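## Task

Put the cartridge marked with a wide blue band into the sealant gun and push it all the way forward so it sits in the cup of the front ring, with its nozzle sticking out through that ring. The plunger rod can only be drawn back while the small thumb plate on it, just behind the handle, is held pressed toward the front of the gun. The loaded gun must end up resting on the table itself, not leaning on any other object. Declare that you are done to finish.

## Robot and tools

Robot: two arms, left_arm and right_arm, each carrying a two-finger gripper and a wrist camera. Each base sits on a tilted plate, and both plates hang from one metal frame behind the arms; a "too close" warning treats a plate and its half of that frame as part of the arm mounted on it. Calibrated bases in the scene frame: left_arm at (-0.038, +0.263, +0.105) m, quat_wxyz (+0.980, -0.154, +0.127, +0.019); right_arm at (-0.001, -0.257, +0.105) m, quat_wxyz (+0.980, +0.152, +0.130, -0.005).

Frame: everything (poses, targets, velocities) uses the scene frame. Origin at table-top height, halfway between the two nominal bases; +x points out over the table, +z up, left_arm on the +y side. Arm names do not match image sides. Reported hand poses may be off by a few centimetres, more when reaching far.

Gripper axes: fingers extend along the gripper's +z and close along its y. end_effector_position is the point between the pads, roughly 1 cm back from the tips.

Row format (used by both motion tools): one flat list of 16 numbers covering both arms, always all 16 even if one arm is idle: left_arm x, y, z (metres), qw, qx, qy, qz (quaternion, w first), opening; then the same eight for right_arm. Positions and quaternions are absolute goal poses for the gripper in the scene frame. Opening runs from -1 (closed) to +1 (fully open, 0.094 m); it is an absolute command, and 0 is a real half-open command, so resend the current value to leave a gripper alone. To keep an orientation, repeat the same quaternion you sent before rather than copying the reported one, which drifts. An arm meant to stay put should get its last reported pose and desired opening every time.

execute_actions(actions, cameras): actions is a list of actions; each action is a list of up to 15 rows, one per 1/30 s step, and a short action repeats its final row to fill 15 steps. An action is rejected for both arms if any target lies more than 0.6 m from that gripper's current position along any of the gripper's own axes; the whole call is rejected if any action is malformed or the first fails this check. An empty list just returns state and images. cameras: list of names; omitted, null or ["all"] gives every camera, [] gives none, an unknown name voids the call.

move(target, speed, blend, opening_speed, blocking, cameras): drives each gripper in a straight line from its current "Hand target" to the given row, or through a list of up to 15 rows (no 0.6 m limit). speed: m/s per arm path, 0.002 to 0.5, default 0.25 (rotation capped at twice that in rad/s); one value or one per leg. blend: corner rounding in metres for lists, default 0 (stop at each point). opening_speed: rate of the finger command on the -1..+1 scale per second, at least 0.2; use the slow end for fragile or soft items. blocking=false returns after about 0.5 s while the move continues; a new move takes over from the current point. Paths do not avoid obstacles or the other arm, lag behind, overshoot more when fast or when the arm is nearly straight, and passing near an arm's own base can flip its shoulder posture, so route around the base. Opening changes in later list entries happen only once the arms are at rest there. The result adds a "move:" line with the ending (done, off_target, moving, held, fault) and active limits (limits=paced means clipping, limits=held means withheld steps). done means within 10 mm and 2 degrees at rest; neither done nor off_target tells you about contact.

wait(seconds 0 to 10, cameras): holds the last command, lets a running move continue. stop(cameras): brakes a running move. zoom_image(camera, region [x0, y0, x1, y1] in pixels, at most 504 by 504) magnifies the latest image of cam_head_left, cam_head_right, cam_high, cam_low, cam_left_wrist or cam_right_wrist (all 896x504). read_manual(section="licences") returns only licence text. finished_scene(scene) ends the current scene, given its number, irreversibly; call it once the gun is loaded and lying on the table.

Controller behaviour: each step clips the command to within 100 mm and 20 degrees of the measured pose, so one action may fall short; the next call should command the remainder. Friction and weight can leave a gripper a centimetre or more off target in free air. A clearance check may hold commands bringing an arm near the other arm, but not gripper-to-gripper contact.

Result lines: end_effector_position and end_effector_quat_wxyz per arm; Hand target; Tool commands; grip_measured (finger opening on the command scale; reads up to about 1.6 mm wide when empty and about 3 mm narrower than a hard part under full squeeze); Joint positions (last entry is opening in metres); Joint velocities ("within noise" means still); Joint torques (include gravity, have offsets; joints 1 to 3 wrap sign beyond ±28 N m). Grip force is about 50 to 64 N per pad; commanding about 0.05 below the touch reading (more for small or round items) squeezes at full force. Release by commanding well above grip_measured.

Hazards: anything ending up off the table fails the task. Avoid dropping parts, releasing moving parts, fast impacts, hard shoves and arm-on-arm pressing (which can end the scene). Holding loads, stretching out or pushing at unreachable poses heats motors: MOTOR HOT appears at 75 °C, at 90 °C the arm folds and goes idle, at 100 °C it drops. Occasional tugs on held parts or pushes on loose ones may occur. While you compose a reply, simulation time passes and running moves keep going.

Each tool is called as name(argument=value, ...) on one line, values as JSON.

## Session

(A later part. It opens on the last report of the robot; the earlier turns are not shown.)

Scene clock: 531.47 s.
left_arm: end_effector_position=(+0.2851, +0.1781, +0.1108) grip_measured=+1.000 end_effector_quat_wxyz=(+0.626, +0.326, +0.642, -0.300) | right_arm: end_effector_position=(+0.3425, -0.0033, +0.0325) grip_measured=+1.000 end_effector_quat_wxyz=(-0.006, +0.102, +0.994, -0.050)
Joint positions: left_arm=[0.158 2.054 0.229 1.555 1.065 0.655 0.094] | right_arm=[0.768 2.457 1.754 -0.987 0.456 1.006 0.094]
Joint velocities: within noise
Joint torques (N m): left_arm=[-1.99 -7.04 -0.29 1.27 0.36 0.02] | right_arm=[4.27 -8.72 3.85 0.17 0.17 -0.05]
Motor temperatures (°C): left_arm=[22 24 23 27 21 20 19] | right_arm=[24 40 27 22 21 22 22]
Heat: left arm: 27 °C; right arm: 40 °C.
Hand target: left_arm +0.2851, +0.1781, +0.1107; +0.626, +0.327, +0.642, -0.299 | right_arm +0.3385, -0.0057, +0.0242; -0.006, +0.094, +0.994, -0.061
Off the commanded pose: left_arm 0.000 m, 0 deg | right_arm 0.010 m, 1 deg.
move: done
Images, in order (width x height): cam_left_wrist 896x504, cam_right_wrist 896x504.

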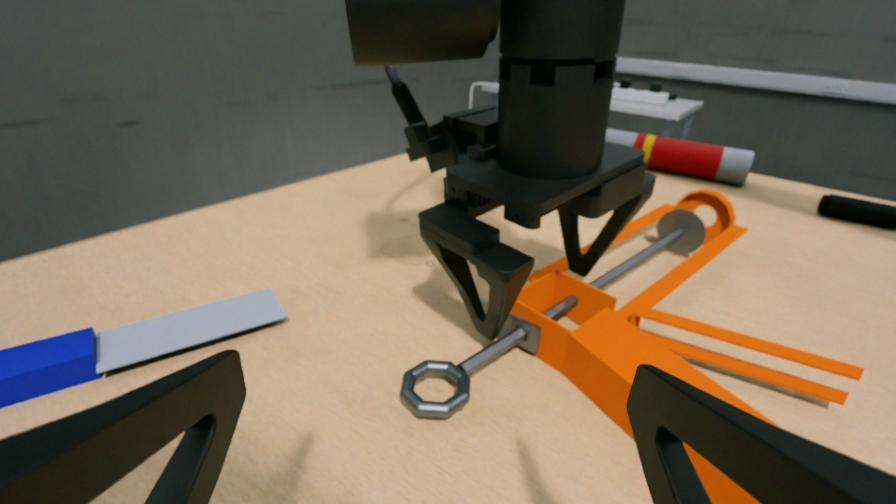

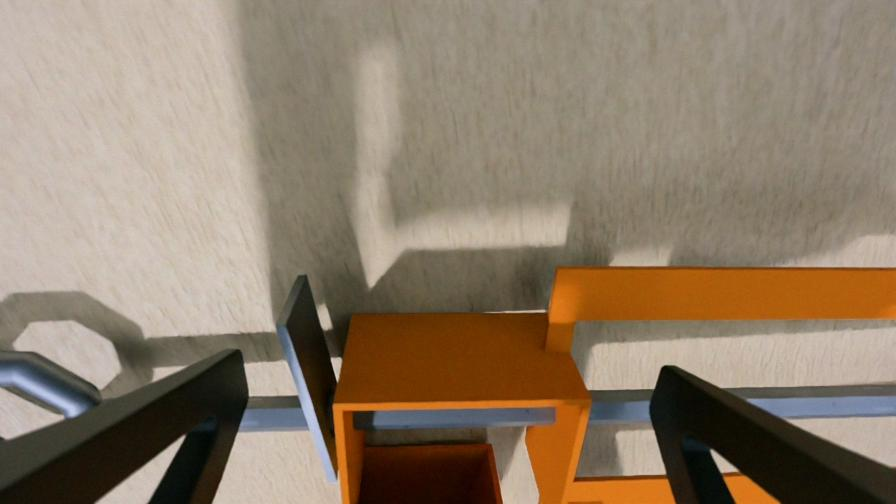

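move(target=[0.2851,0.1781,0.1107,0.626,0.327,0.642,-0.299,1, 0.3385,-0.0055,0.015,-0.0057,0.0937,0.9936,-0.0608,1], cameras=["cam_left_wrist","cam_right_wrist"], speed=0.1)

zoom_image(camera="cam_left_wrist", region=[390, 170, 770, 430])

Scene clock: 543.67 s.
left_arm: end_effector_position=(+0.2851, +0.1781, +0.1108) grip_measured=+1.000 end_effector_quat_wxyz=(+0.626, +0.326, +0.642, -0.300) | right_arm: end_effector_position=(+0.3441, -0.0036, +0.0245) grip_measured=+1.000 end_effector_quat_wxyz=(-0.004, +0.103, +0.993, -0.050)
Joint positions: left_arm=[0.158 2.054 0.229 1.555 1.065 0.655 0.094] | right_arm=[0.759 2.469 1.745 -0.958 0.459 0.998 0.094]
Joint velocities: within noise
Joint torques (N m): left_arm=[-2.02 -7.04 -0.31 1.26 0.37 0.03] | right_arm=[4.37 -8.5 3.79 0.2 0.15 -0.07]
Motor temperatures (°C): left_arm=[22 24 23 27 21 20 19] | right_arm=[24 39 27 22 21 22 22]
Heat: left arm: 27 °C; right arm: 39 °C.
Hand target: left_arm +0.2851, +0.1781, +0.1107; +0.626, +0.327, +0.642, -0.299 | right_arm +0.3384, -0.0056, +0.0152; -0.006, +0.094, +0.994, -0.061
Off the commanded pose: left_arm 0.000 m, 0 deg | right_arm 0.011 m, 2 deg.
move: off_target (right_arm)
Images, in order (width x height): cam_left_wrist 896x504, cam_right_wrist 896x504.

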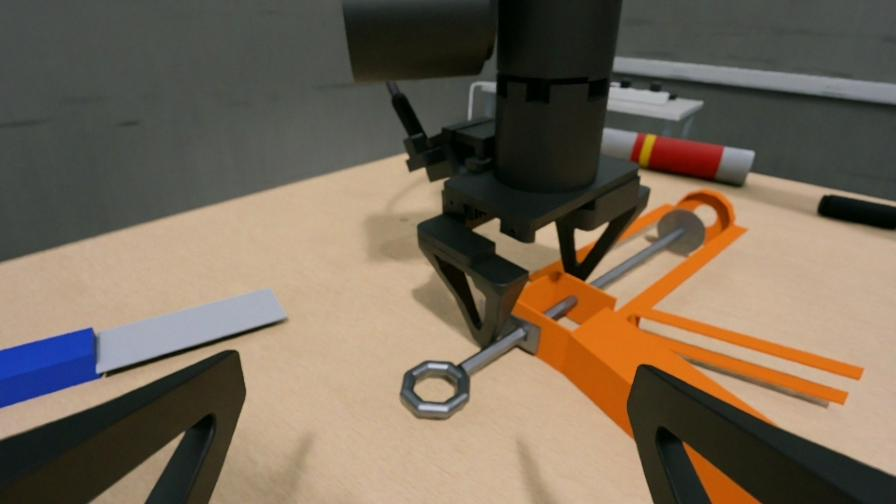

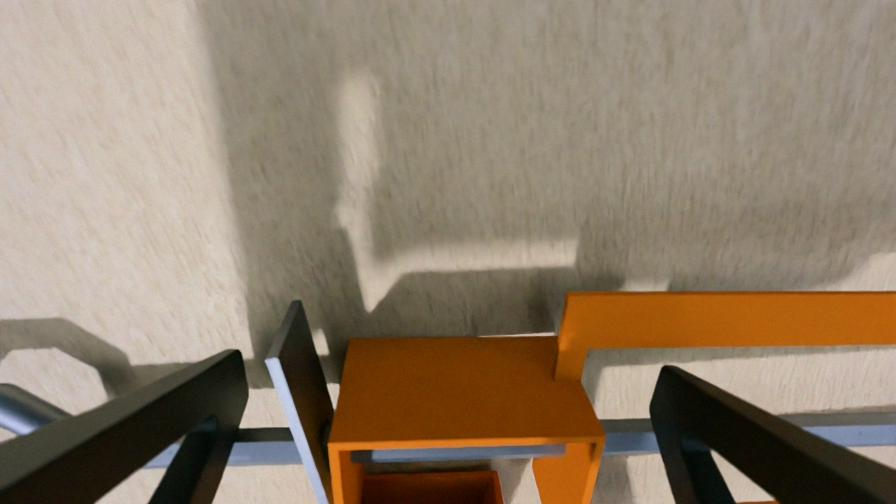

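Scaled by 1.326 from the camera's 896x504 image, which has a finer 1280x720 frame.

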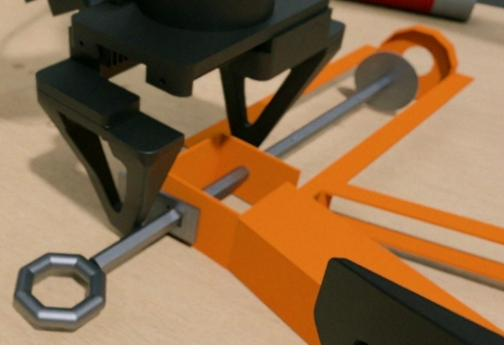

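move(target=[0.2851,0.1781,0.1107,0.626,0.327,0.642,-0.299,1, 0.3385,-0.0055,0.015,-0.0057,0.0937,0.9936,-0.0608,0.42], cameras=["cam_left_wrist","cam_right_wrist"], speed=0.1, opening_speed=0.3)

zoom_image(camera="cam_left_wrist", region=[390, 170, 770, 430])

Scene clock: 554.23 s.
left_arm: end_effector_position=(+0.2851, +0.1781, +0.1108) grip_measured=+1.000 end_effector_quat_wxyz=(+0.626, +0.326, +0.642, -0.300) | right_arm: end_effector_position=(+0.3442, -0.0034, +0.0245) grip_measured=+0.422 end_effector_quat_wxyz=(-0.004, +0.103, +0.993, -0.049)
Joint positions: left_arm=[0.158 2.054 0.229 1.555 1.065 0.655 0.094] | right_arm=[0.759 2.469 1.745 -0.957 0.459 0.996 0.067]
Joint velocities: within noise
Joint torques (N m): left_arm=[-2 -7.04 -0.31 1.27 0.37 0.03] | right_arm=[4.38 -8.51 3.77 0.2 0.16 -0.04]
Motor temperatures (°C): left_arm=[22 24 23 27 21 20 19] | right_arm=[24 39 27 21 21 22 22]
Heat: left arm: 27 °C; right arm: 39 °C.
Hand target: left_arm +0.2851, +0.1781, +0.1107; +0.626, +0.327, +0.642, -0.299 | right_arm +0.3384, -0.0056, +0.0152; -0.006, +0.094, +0.994, -0.061
Off the commanded pose: left_arm 0.000 m, 0 deg | right_arm 0.011 m, 2 deg.
move: off_target (right_arm)
Images, in order (width x height): cam_left_wrist 896x504, cam_right_wrist 896x504.

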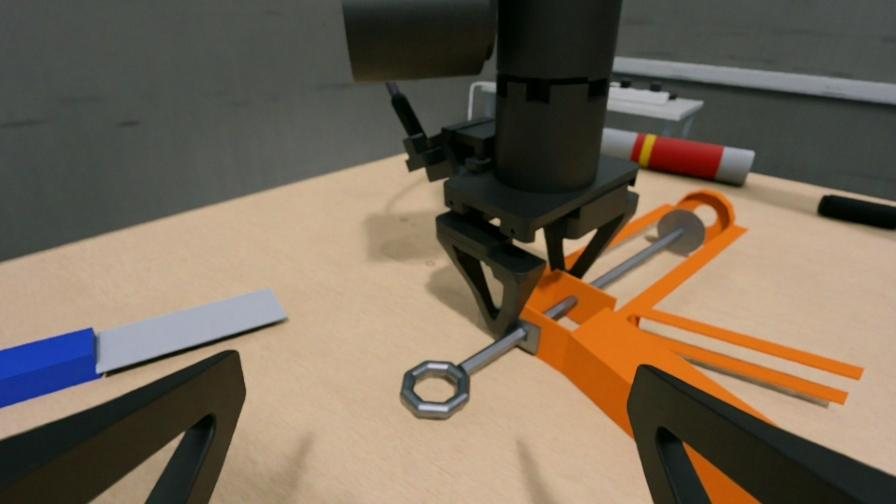

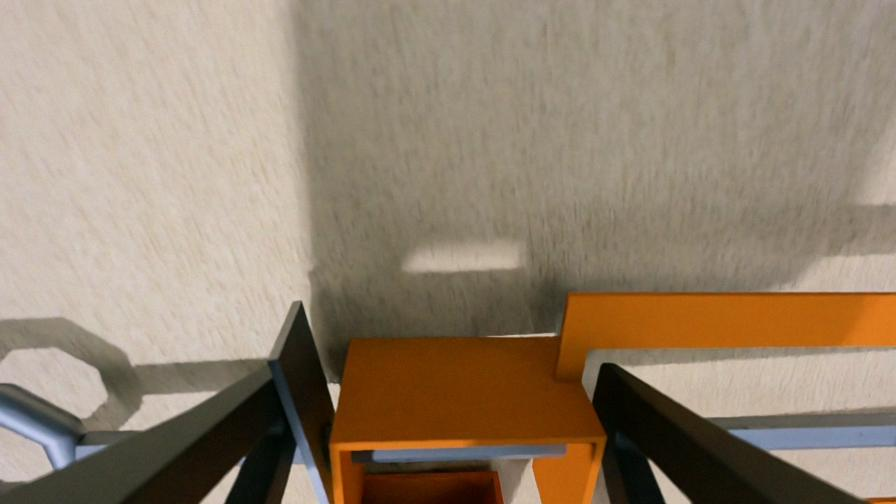

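Scaled by 1.326 from the camera's 896x504 image, which has a finer 1280x720 frame.

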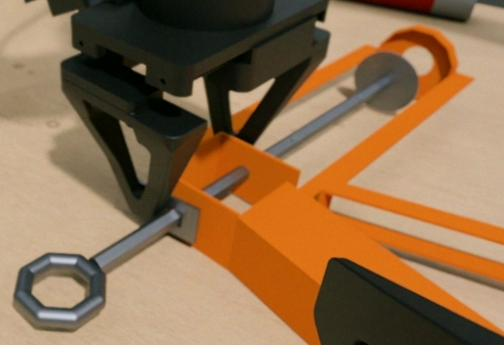

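move(target=[0.2851,0.1781,0.1107,0.626,0.327,0.642,-0.299,1, 0.3385,-0.0055,0.015,-0.0057,0.0937,0.9936,-0.0608,0.2], cameras=["cam_left_wrist","cam_right_wrist"], speed=0.1, opening_speed=0.2)

zoom_image(camera="cam_left_wrist", region=[390, 170, 770, 430])

Scene clock: 563.63 s.
left_arm: end_effector_position=(+0.2851, +0.1781, +0.1108) grip_measured=+1.000 end_effector_quat_wxyz=(+0.626, +0.326, +0.642, -0.300) | right_arm: end_effector_position=(+0.3455, -0.0031, +0.0244) grip_measured=+0.208 end_effector_quat_wxyz=(-0.001, +0.102, +0.994, -0.049)
Joint positions: left_arm=[0.158 2.054 0.229 1.555 1.065 0.655 0.094] | right_arm=[0.759 2.469 1.745 -0.952 0.463 0.993 0.057]
Joint velocities: within noise
Joint torques (N m): left_arm=[-2.03 -7.04 -0.29 1.27 0.37 0.02] | right_arm=[4.38 -8.54 3.75 0.14 0.11 -0.01]
Motor temperatures (°C): left_arm=[22 24 23 27 21 20 19] | right_arm=[24 38 27 21 21 22 22]
Heat: left arm: 27 °C; right arm: 38 °C.
Hand target: left_arm +0.2851, +0.1781, +0.1107; +0.626, +0.327, +0.642, -0.299 | right_arm +0.3384, -0.0056, +0.0152; -0.006, +0.093, +0.994, -0.061
Off the commanded pose: left_arm 0.000 m, 0 deg | right_arm 0.012 m, 2 deg.
move: off_target (right_arm)
Images, in order (width x height): cam_left_wrist 896x504, cam_right_wrist 896x504.

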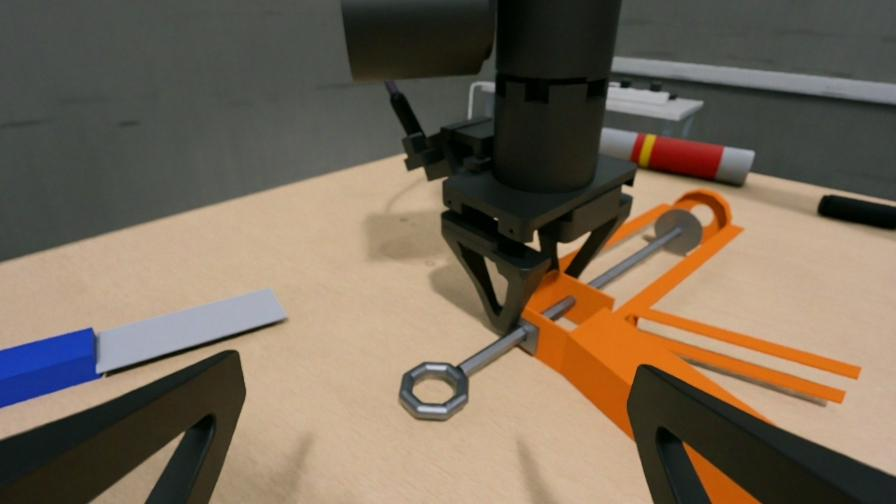

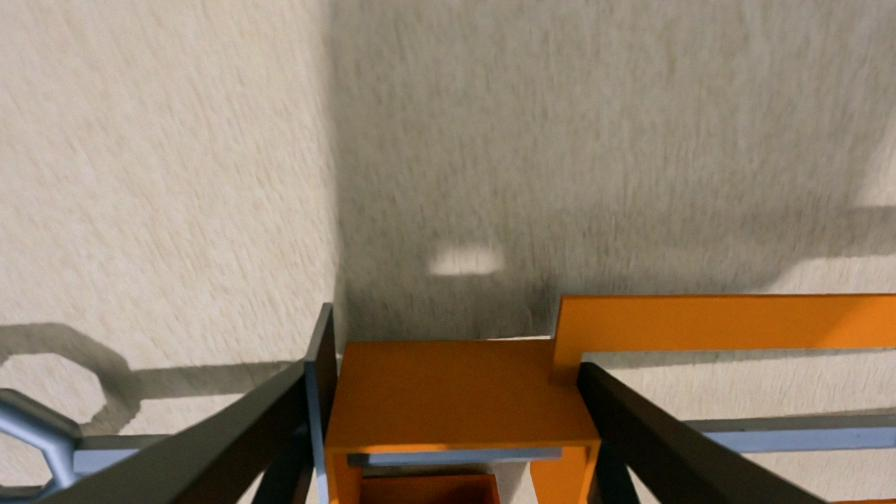

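Scaled by 1.326 from the camera's 896x504 image, which has a finer 1280x720 frame.

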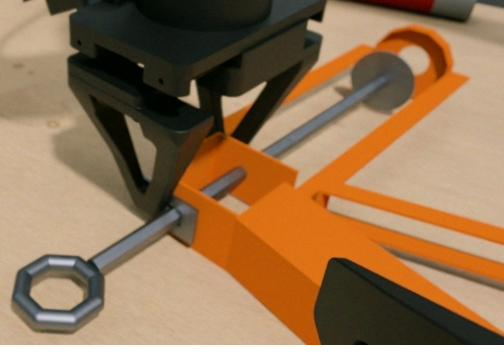

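move(target=[[0.30,0.24,0.20,0.1994,0.6157,-0.7442,0.1655,0.4, 0.3385,-0.0055,0.015,-0.0057,0.0937,0.9936,-0.0608,0.15],[0.3605,0.155,0.107,0.1994,0.6157,-0.7442,0.1655,0.4, 0.3385,-0.0055,0.015,-0.0057,0.0937,0.9936,-0.0608,0.15]], blend=0.02)

Scene clock: 592.07 s.
left_arm: end_effector_position=(+0.3557, +0.1616, +0.1079) grip_measured=+0.402 end_effector_quat_wxyz=(-0.202, -0.616, +0.743, -0.166) | right_arm: end_effector_position=(+0.3456, -0.0034, +0.0244) grip_measured=+0.172 end_effector_quat_wxyz=(-0.001, +0.102, +0.994, -0.049)
Joint positions: left_arm=[-0.251 1.92 1.452 -0.924 0.17 -1.564 0.066] | right_arm=[0.759 2.469 1.745 -0.953 0.463 0.992 0.055]
Joint velocities: within noise
Joint torques (N m): left_arm=[-5.23 -9.02 6.65 0.28 0.25 -0.11] | right_arm=[4.38 -8.53 3.75 0.15 0.11 -0.01]
Motor temperatures (°C): left_arm=[22 24 24 27 21 20 19] | right_arm=[24 38 27 21 20 22 23]
Heat: left arm: 27 °C; right arm: 38 °C.
Hand target: left_arm +0.3603, +0.1550, +0.1071; -0.199, -0.616, +0.744, -0.166 | right_arm +0.3384, -0.0057, +0.0152; -0.006, +0.094, +0.994, -0.061
Off the commanded pose: left_arm 0.008 m, 0 deg | right_arm 0.012 m, 2 deg.
move: off_target (right_arm); blend cut to 0 m at target 1

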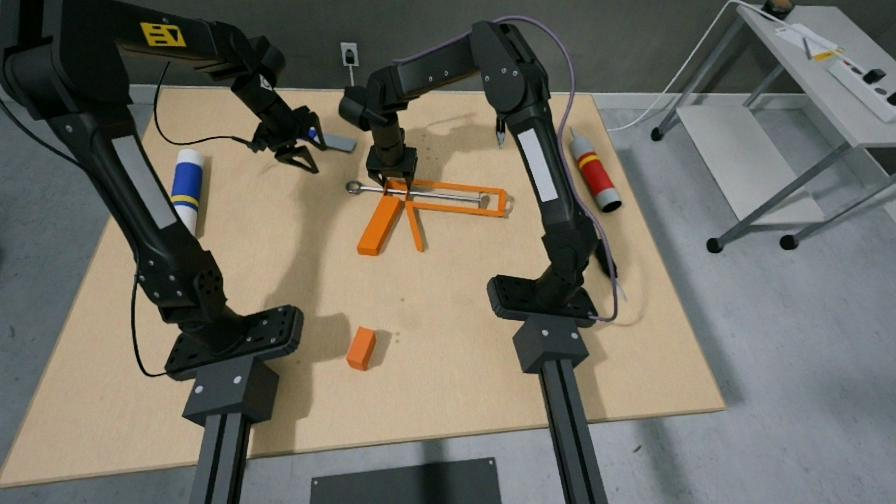

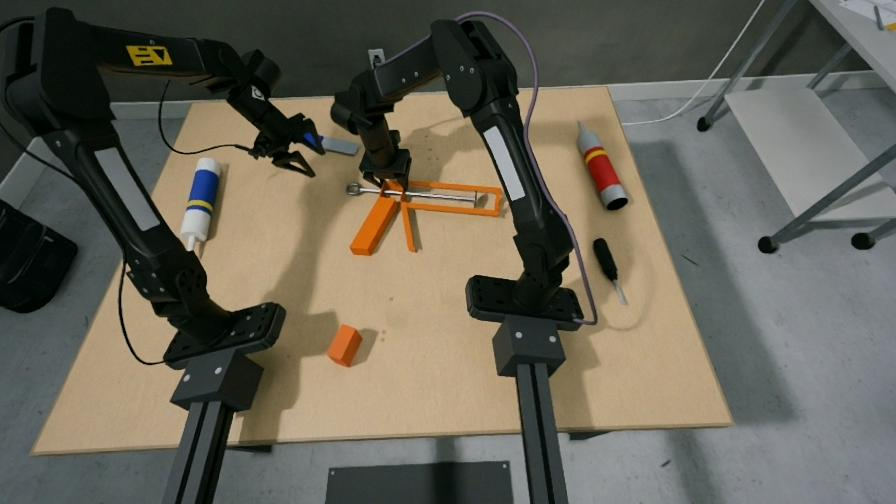

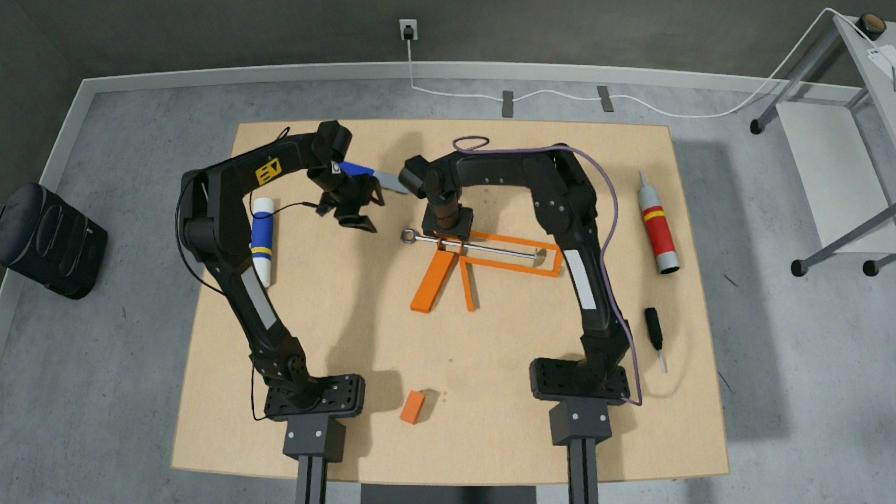

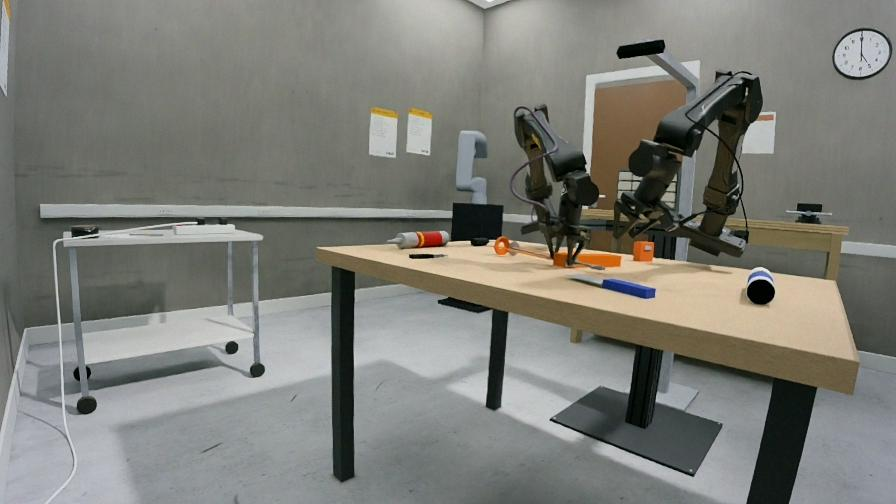

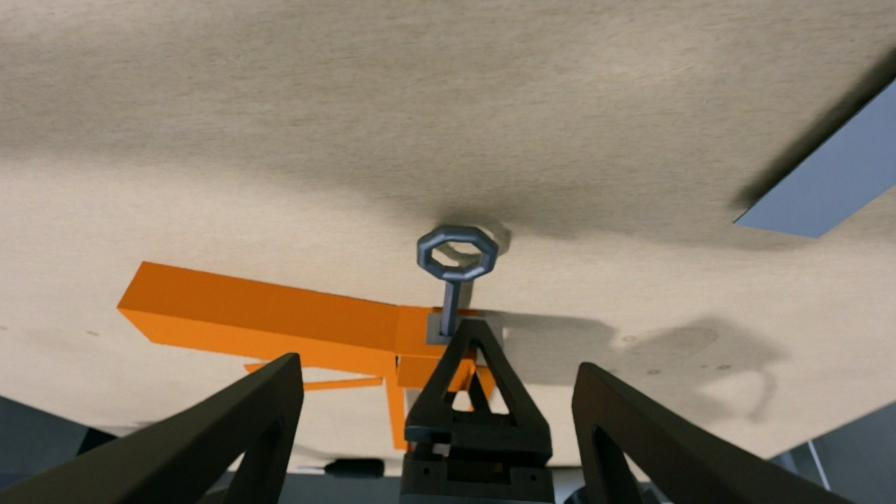

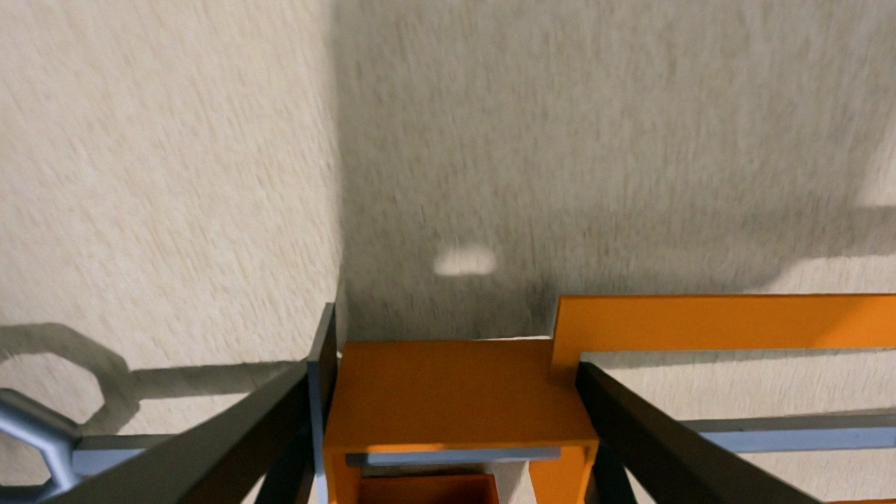

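move(target=[0.356,0.110,0.066,0.1994,0.6157,-0.7442,0.1655,0.2, 0.3385,-0.0055,0.015,-0.0057,0.0937,0.9936,-0.0608,0.15], speed=0.1, cameras=["cam_left_wrist","cam_right_wrist"])

Scene clock: 614.73 s.
left_arm: end_effector_position=(+0.3666, +0.1179, +0.0766) grip_measured=+0.203 end_effector_quat_wxyz=(-0.191, -0.618, +0.740, -0.182) | right_arm: end_effector_position=(+0.3456, -0.0034, +0.0244) grip_measured=+0.172 end_effector_quat_wxyz=(-0.001, +0.102, +0.994, -0.049)
Joint positions: left_arm=[-0.32 2.027 1.432 -0.745 0.159 -1.635 0.056] | right_arm=[0.759 2.469 1.745 -0.953 0.463 0.992 0.055]
Joint velocities: within noise
Joint torques (N m): left_arm=[-5.81 -9.13 3.84 0.37 0.22 -0.12] | right_arm=[4.4 -8.53 3.77 0.15 0.11 -0.01]
Motor temperatures (°C): left_arm=[23 25 26 26 21 20 19] | right_arm=[24 38 27 21 20 22 24]
Heat: left arm: 26 °C; right arm: 38 °C.
Hand target: left_arm +0.3557, +0.1104, +0.0664; -0.199, -0.616, +0.744, -0.165 | right_arm +0.3384, -0.0057, +0.0152; -0.006, +0.094, +0.994, -0.061
Off the commanded pose: left_arm 0.017 m, 2 deg | right_arm 0.012 m, 2 deg.
move: off_target (left_arm, right_arm)
Images, in order (width x height): cam_left_wrist 896x504, cam_right_wrist 896x504.

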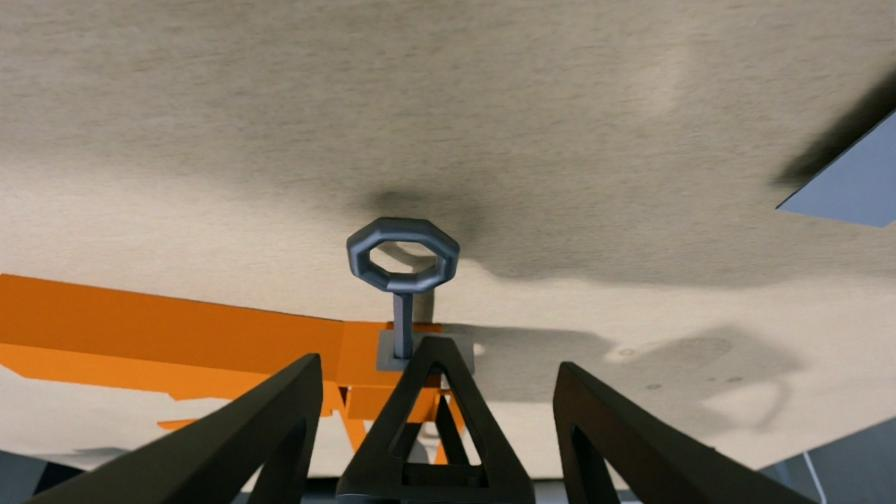

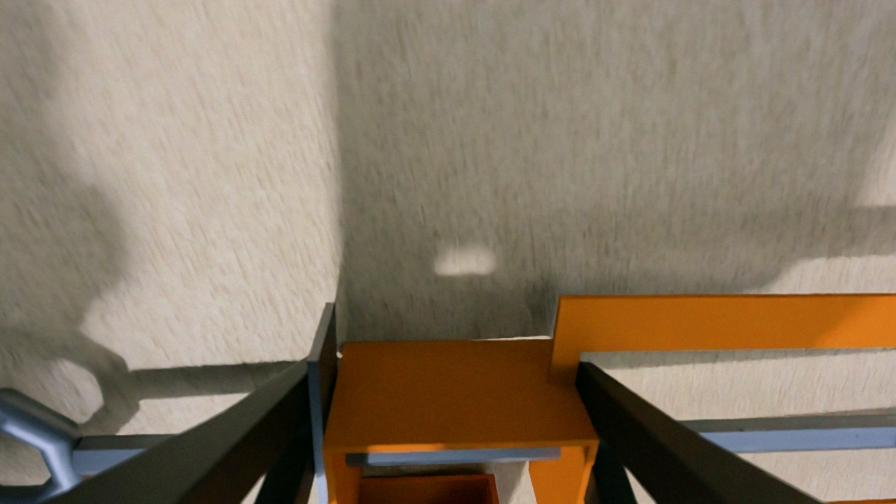

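move(target=[0.342,0.100,0.040,0.1994,0.6157,-0.7442,0.1655,0.1, 0.3385,-0.0055,0.015,-0.0057,0.0937,0.9936,-0.0608,0.15], speed=0.1, cameras=["cam_left_wrist","cam_right_wrist"])

Scene clock: 644.23 s.
left_arm: end_effector_position=(+0.3541, +0.1083, +0.0502) grip_measured=+0.102 end_effector_quat_wxyz=(-0.191, -0.619, +0.740, -0.182) | right_arm: end_effector_position=(+0.3456, -0.0034, +0.0244) grip_measured=+0.172 end_effector_quat_wxyz=(-0.001, +0.102, +0.994, -0.049)
Joint positions: left_arm=[-0.325 2.055 1.343 -0.626 0.157 -1.643 0.052] | right_arm=[0.759 2.469 1.745 -0.953 0.463 0.992 0.055]
Joint velocities: within noise
Joint torques (N m): left_arm=[-6.01 -8.88 3.54 0.41 0.24 -0.12] | right_arm=[4.4 -8.53 3.77 0.15 0.11 0]
Motor temperatures (°C): left_arm=[23 27 24 25 21 20 19] | right_arm=[24 39 26 21 20 22 24]
Heat: left arm: 27 °C; right arm: 39 °C.
Hand target: left_arm +0.3418, +0.1006, +0.0404; -0.199, -0.616, +0.744, -0.165 | right_arm +0.3384, -0.0057, +0.0152; -0.006, +0.094, +0.994, -0.061
Off the commanded pose: left_arm 0.018 m, 2 deg | right_arm 0.012 m, 2 deg.
move: off_target (left_arm, right_arm)
Images, in order (width x height): cam_left_wrist 896x504, cam_right_wrist 896x504.

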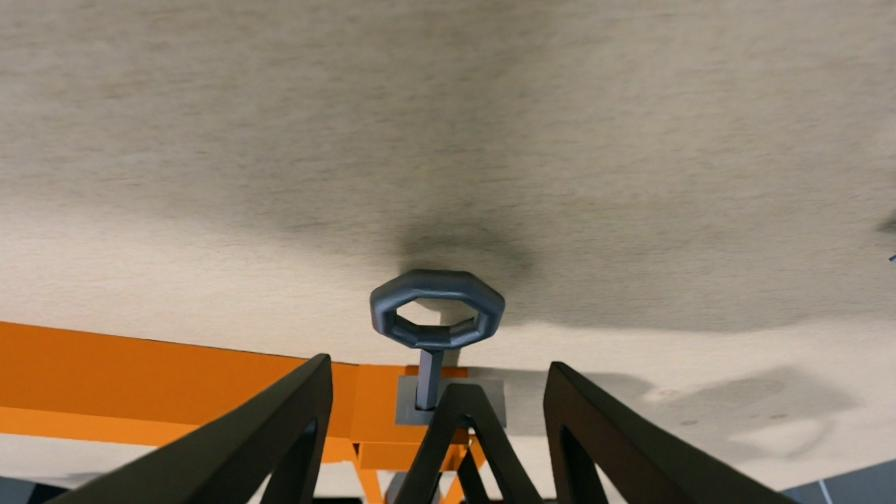

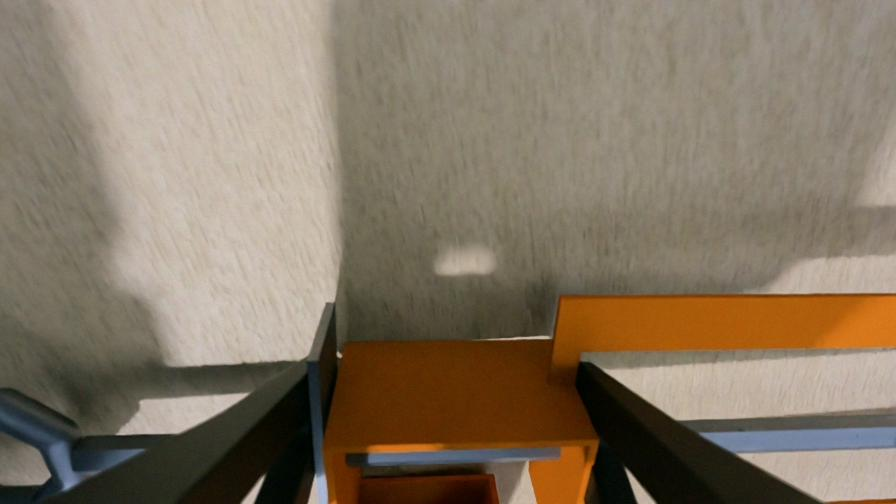

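move(target=[0.3395,0.0875,0.022,0.1994,0.6157,-0.7442,0.1655,0.1, 0.3385,-0.0055,0.015,-0.0057,0.0937,0.9936,-0.0608,0.15], speed=0.08, cameras=["cam_left_wrist","cam_right_wrist","cam_low","cam_high"])

Scene clock: 654.93 s.
left_arm: end_effector_position=(+0.3527, +0.0956, +0.0325) grip_measured=+0.102 end_effector_quat_wxyz=(-0.191, -0.619, +0.739, -0.183) | right_arm: end_effector_position=(+0.3456, -0.0034, +0.0244) grip_measured=+0.172 end_effector_quat_wxyz=(-0.001, +0.102, +0.994, -0.049)
Joint positions: left_arm=[-0.339 2.108 1.334 -0.561 0.154 -1.656 0.052] | right_arm=[0.759 2.469 1.745 -0.953 0.463 0.992 0.055]
Joint velocities: within noise
Joint torques (N m): left_arm=[-6.11 -8.95 3.38 0.41 0.23 -0.12] | right_arm=[4.38 -8.54 3.75 0.15 0.11 -0.01]
Motor temperatures (°C): left_arm=[24 27 24 25 21 20 19] | right_arm=[24 39 26 21 20 22 25]
Heat: left arm: 27 °C; right arm: 39 °C.
Hand target: left_arm +0.3392, +0.0881, +0.0224; -0.199, -0.616, +0.744, -0.165 | right_arm +0.3384, -0.0057, +0.0152; -0.006, +0.094, +0.994, -0.061
Off the commanded pose: left_arm 0.019 m, 2 deg | right_arm 0.012 m, 2 deg.
move: off_target (left_arm, right_arm)
Images, in order (width x height): cam_high 896x504, cam_low 896x504, cam_left_wrist 896x504, cam_right_wrist 896x504.

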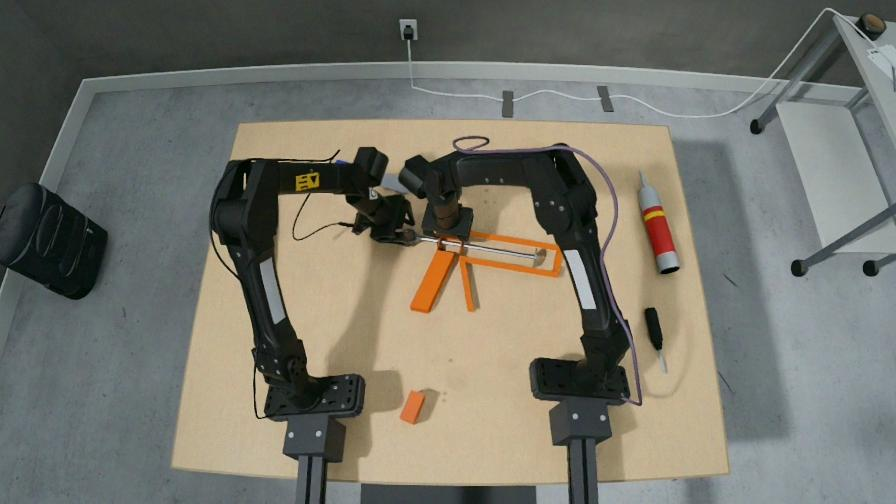

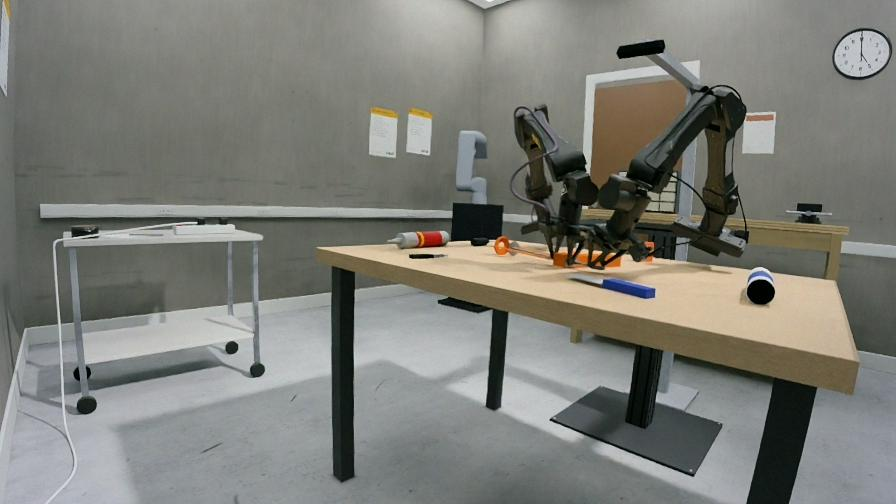

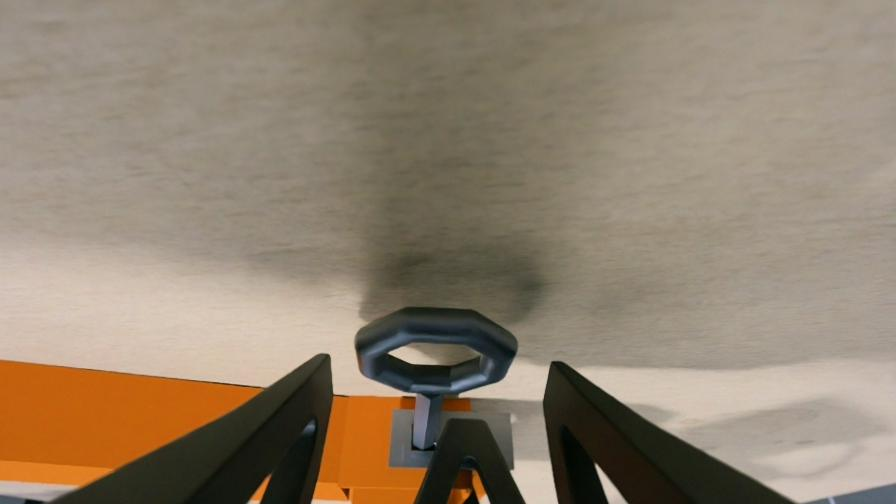

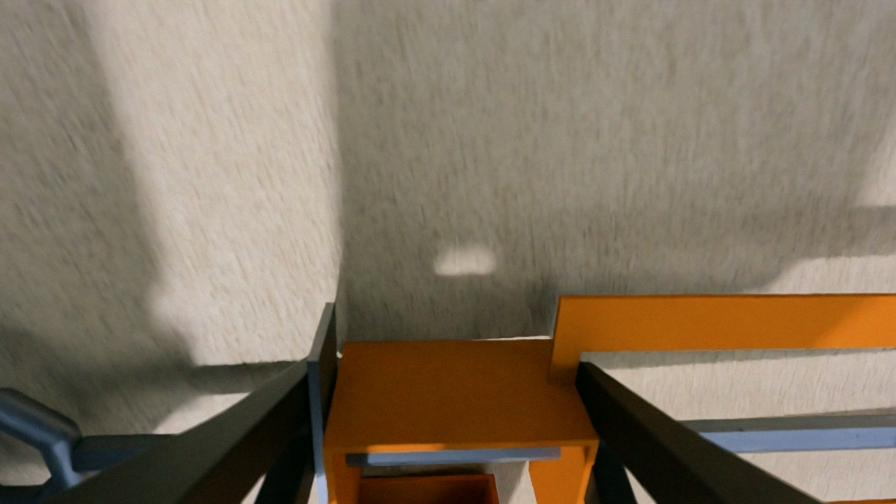

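zoom_image(camera="cam_low", region=[480, 160, 720, 310])

zoom_image(camera="cam_head_left", region=[250, 80, 500, 260])

Scaled by 2.100 from the camera's 896x504 image, which has a finer 1280x720 frame.

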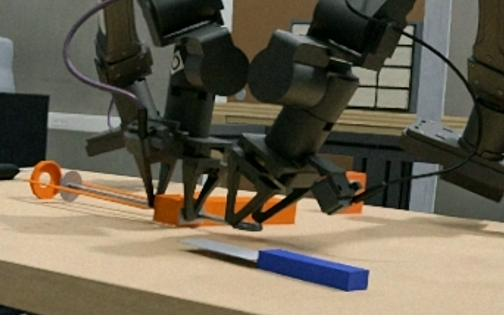

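This scene's latest camera images include none from cam_head_left. They are from: cam_high, cam_low, cam_left_wrist, cam_right_wrist. cam_head_left's image comes with the result of a call that names it in "cameras".

move(target=[0.3410,0.0975,0.0145,0.1994,0.6157,-0.7442,0.1655,0.1, 0.3385,-0.0055,0.015,-0.0057,0.0937,0.9936,-0.0608,0.15], speed=0.08)

zoom_image(camera="cam_head_left", region=[250, 80, 500, 260])

zoom_image(camera="cam_low", region=[520, 200, 680, 300])

Scene clock: 683.13 s.
left_arm: end_effector_position=(+0.3545, +0.0953, +0.0326) grip_measured=+0.102 end_effector_quat_wxyz=(-0.188, -0.617, +0.741, -0.186) | right_arm: end_effector_position=(+0.3456, -0.0034, +0.0244) grip_measured=+0.172 end_effector_quat_wxyz=(-0.001, +0.102, +0.994, -0.049)
Joint positions: left_arm=[-0.339 2.108 1.334 -0.554 0.154 -1.65 0.052] | right_arm=[0.759 2.469 1.745 -0.953 0.463 0.992 0.055]
Joint velocities: within noise
Joint torques (N m): left_arm=[-3.41 -8.57 2.89 0.42 0.3 0.14] | right_arm=[4.4 -8.54 3.75 0.15 0.11 -0.01]
Motor temperatures (°C): left_arm=[24 28 24 24 21 20 19] | right_arm=[24 39 26 21 20 22 25]
Heat: left arm: 28 °C; right arm: 39 °C.
Hand target: left_arm +0.3405, +0.0977, +0.0153; -0.200, -0.616, +0.744, -0.165 | right_arm +0.3384, -0.0057, +0.0152; -0.006, +0.094, +0.994, -0.061
Off the commanded pose: left_arm 0.023 m, 3 deg | right_arm 0.012 m, 2 deg.
move: off_target (left_arm, right_arm)

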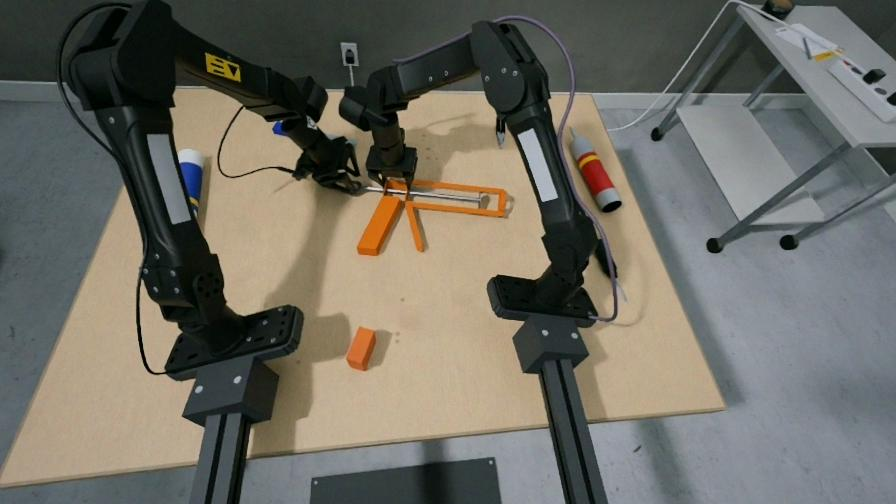

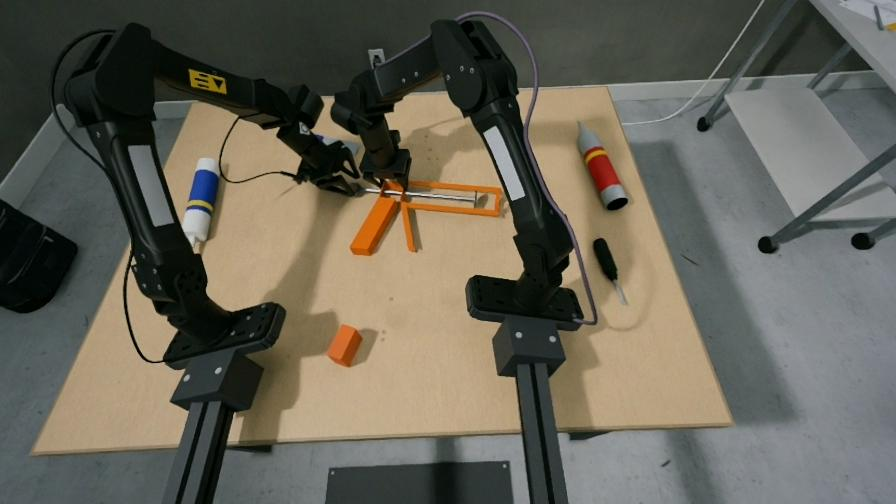

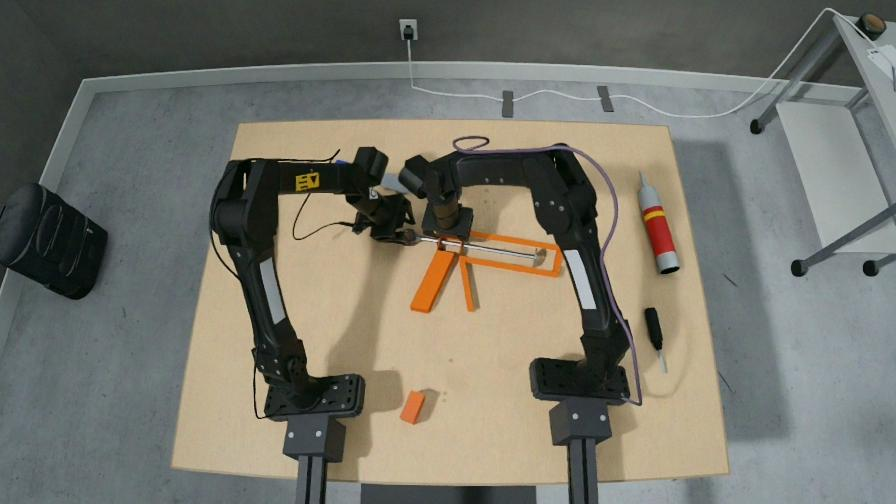

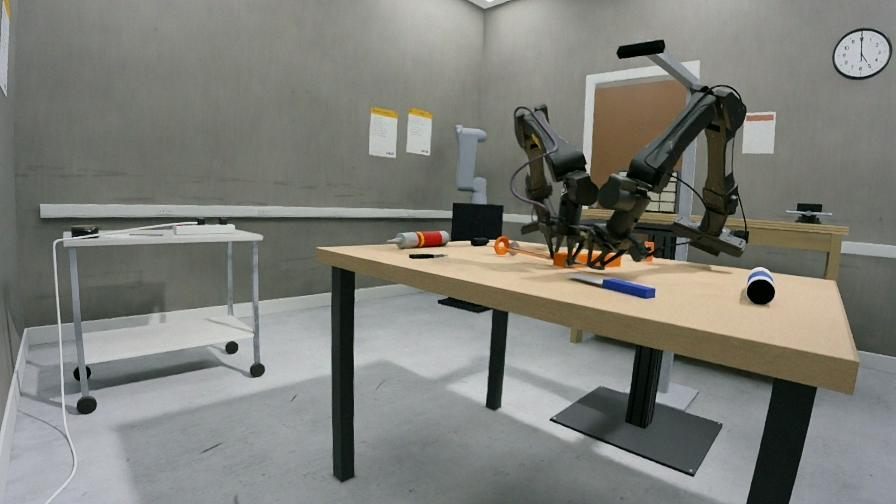

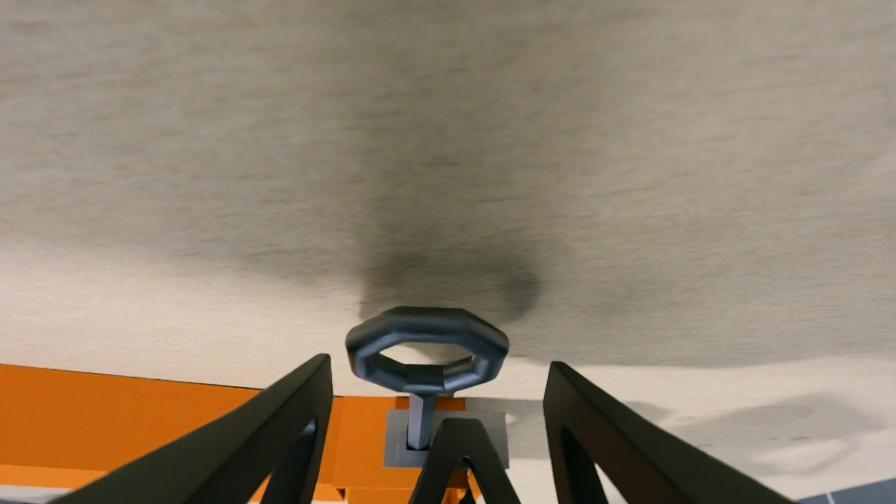

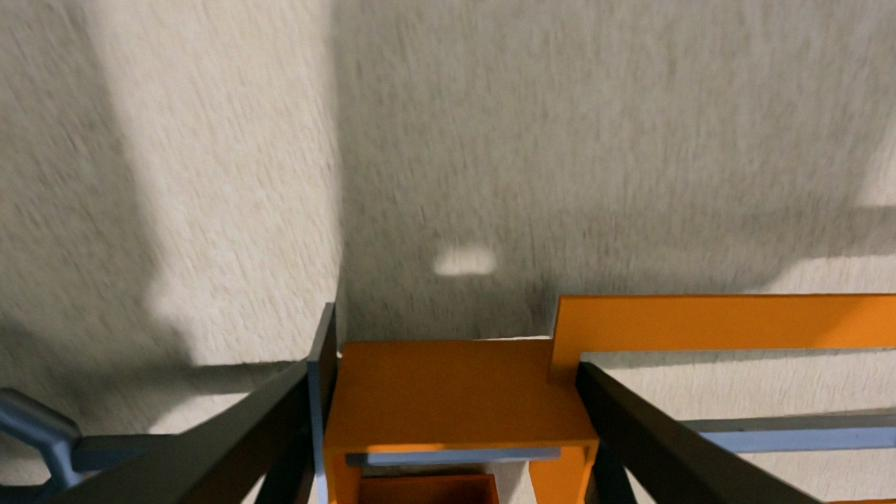

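Scaled by 2.016 from the camera's 896x504 image, which has a finer 1280x720 frame.

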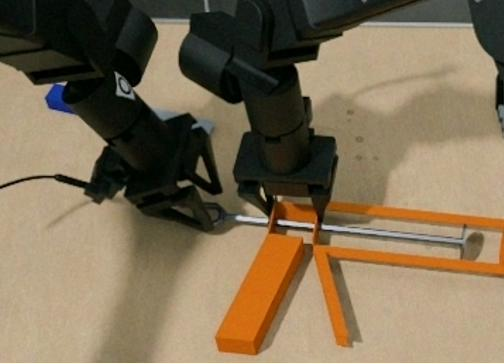

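Scaled by 3.150 from the camera's 896x504 image, which has a finer 1280x720 frame.

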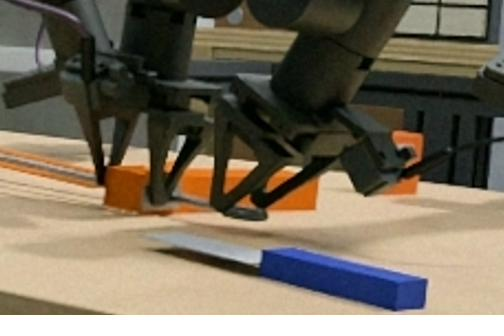

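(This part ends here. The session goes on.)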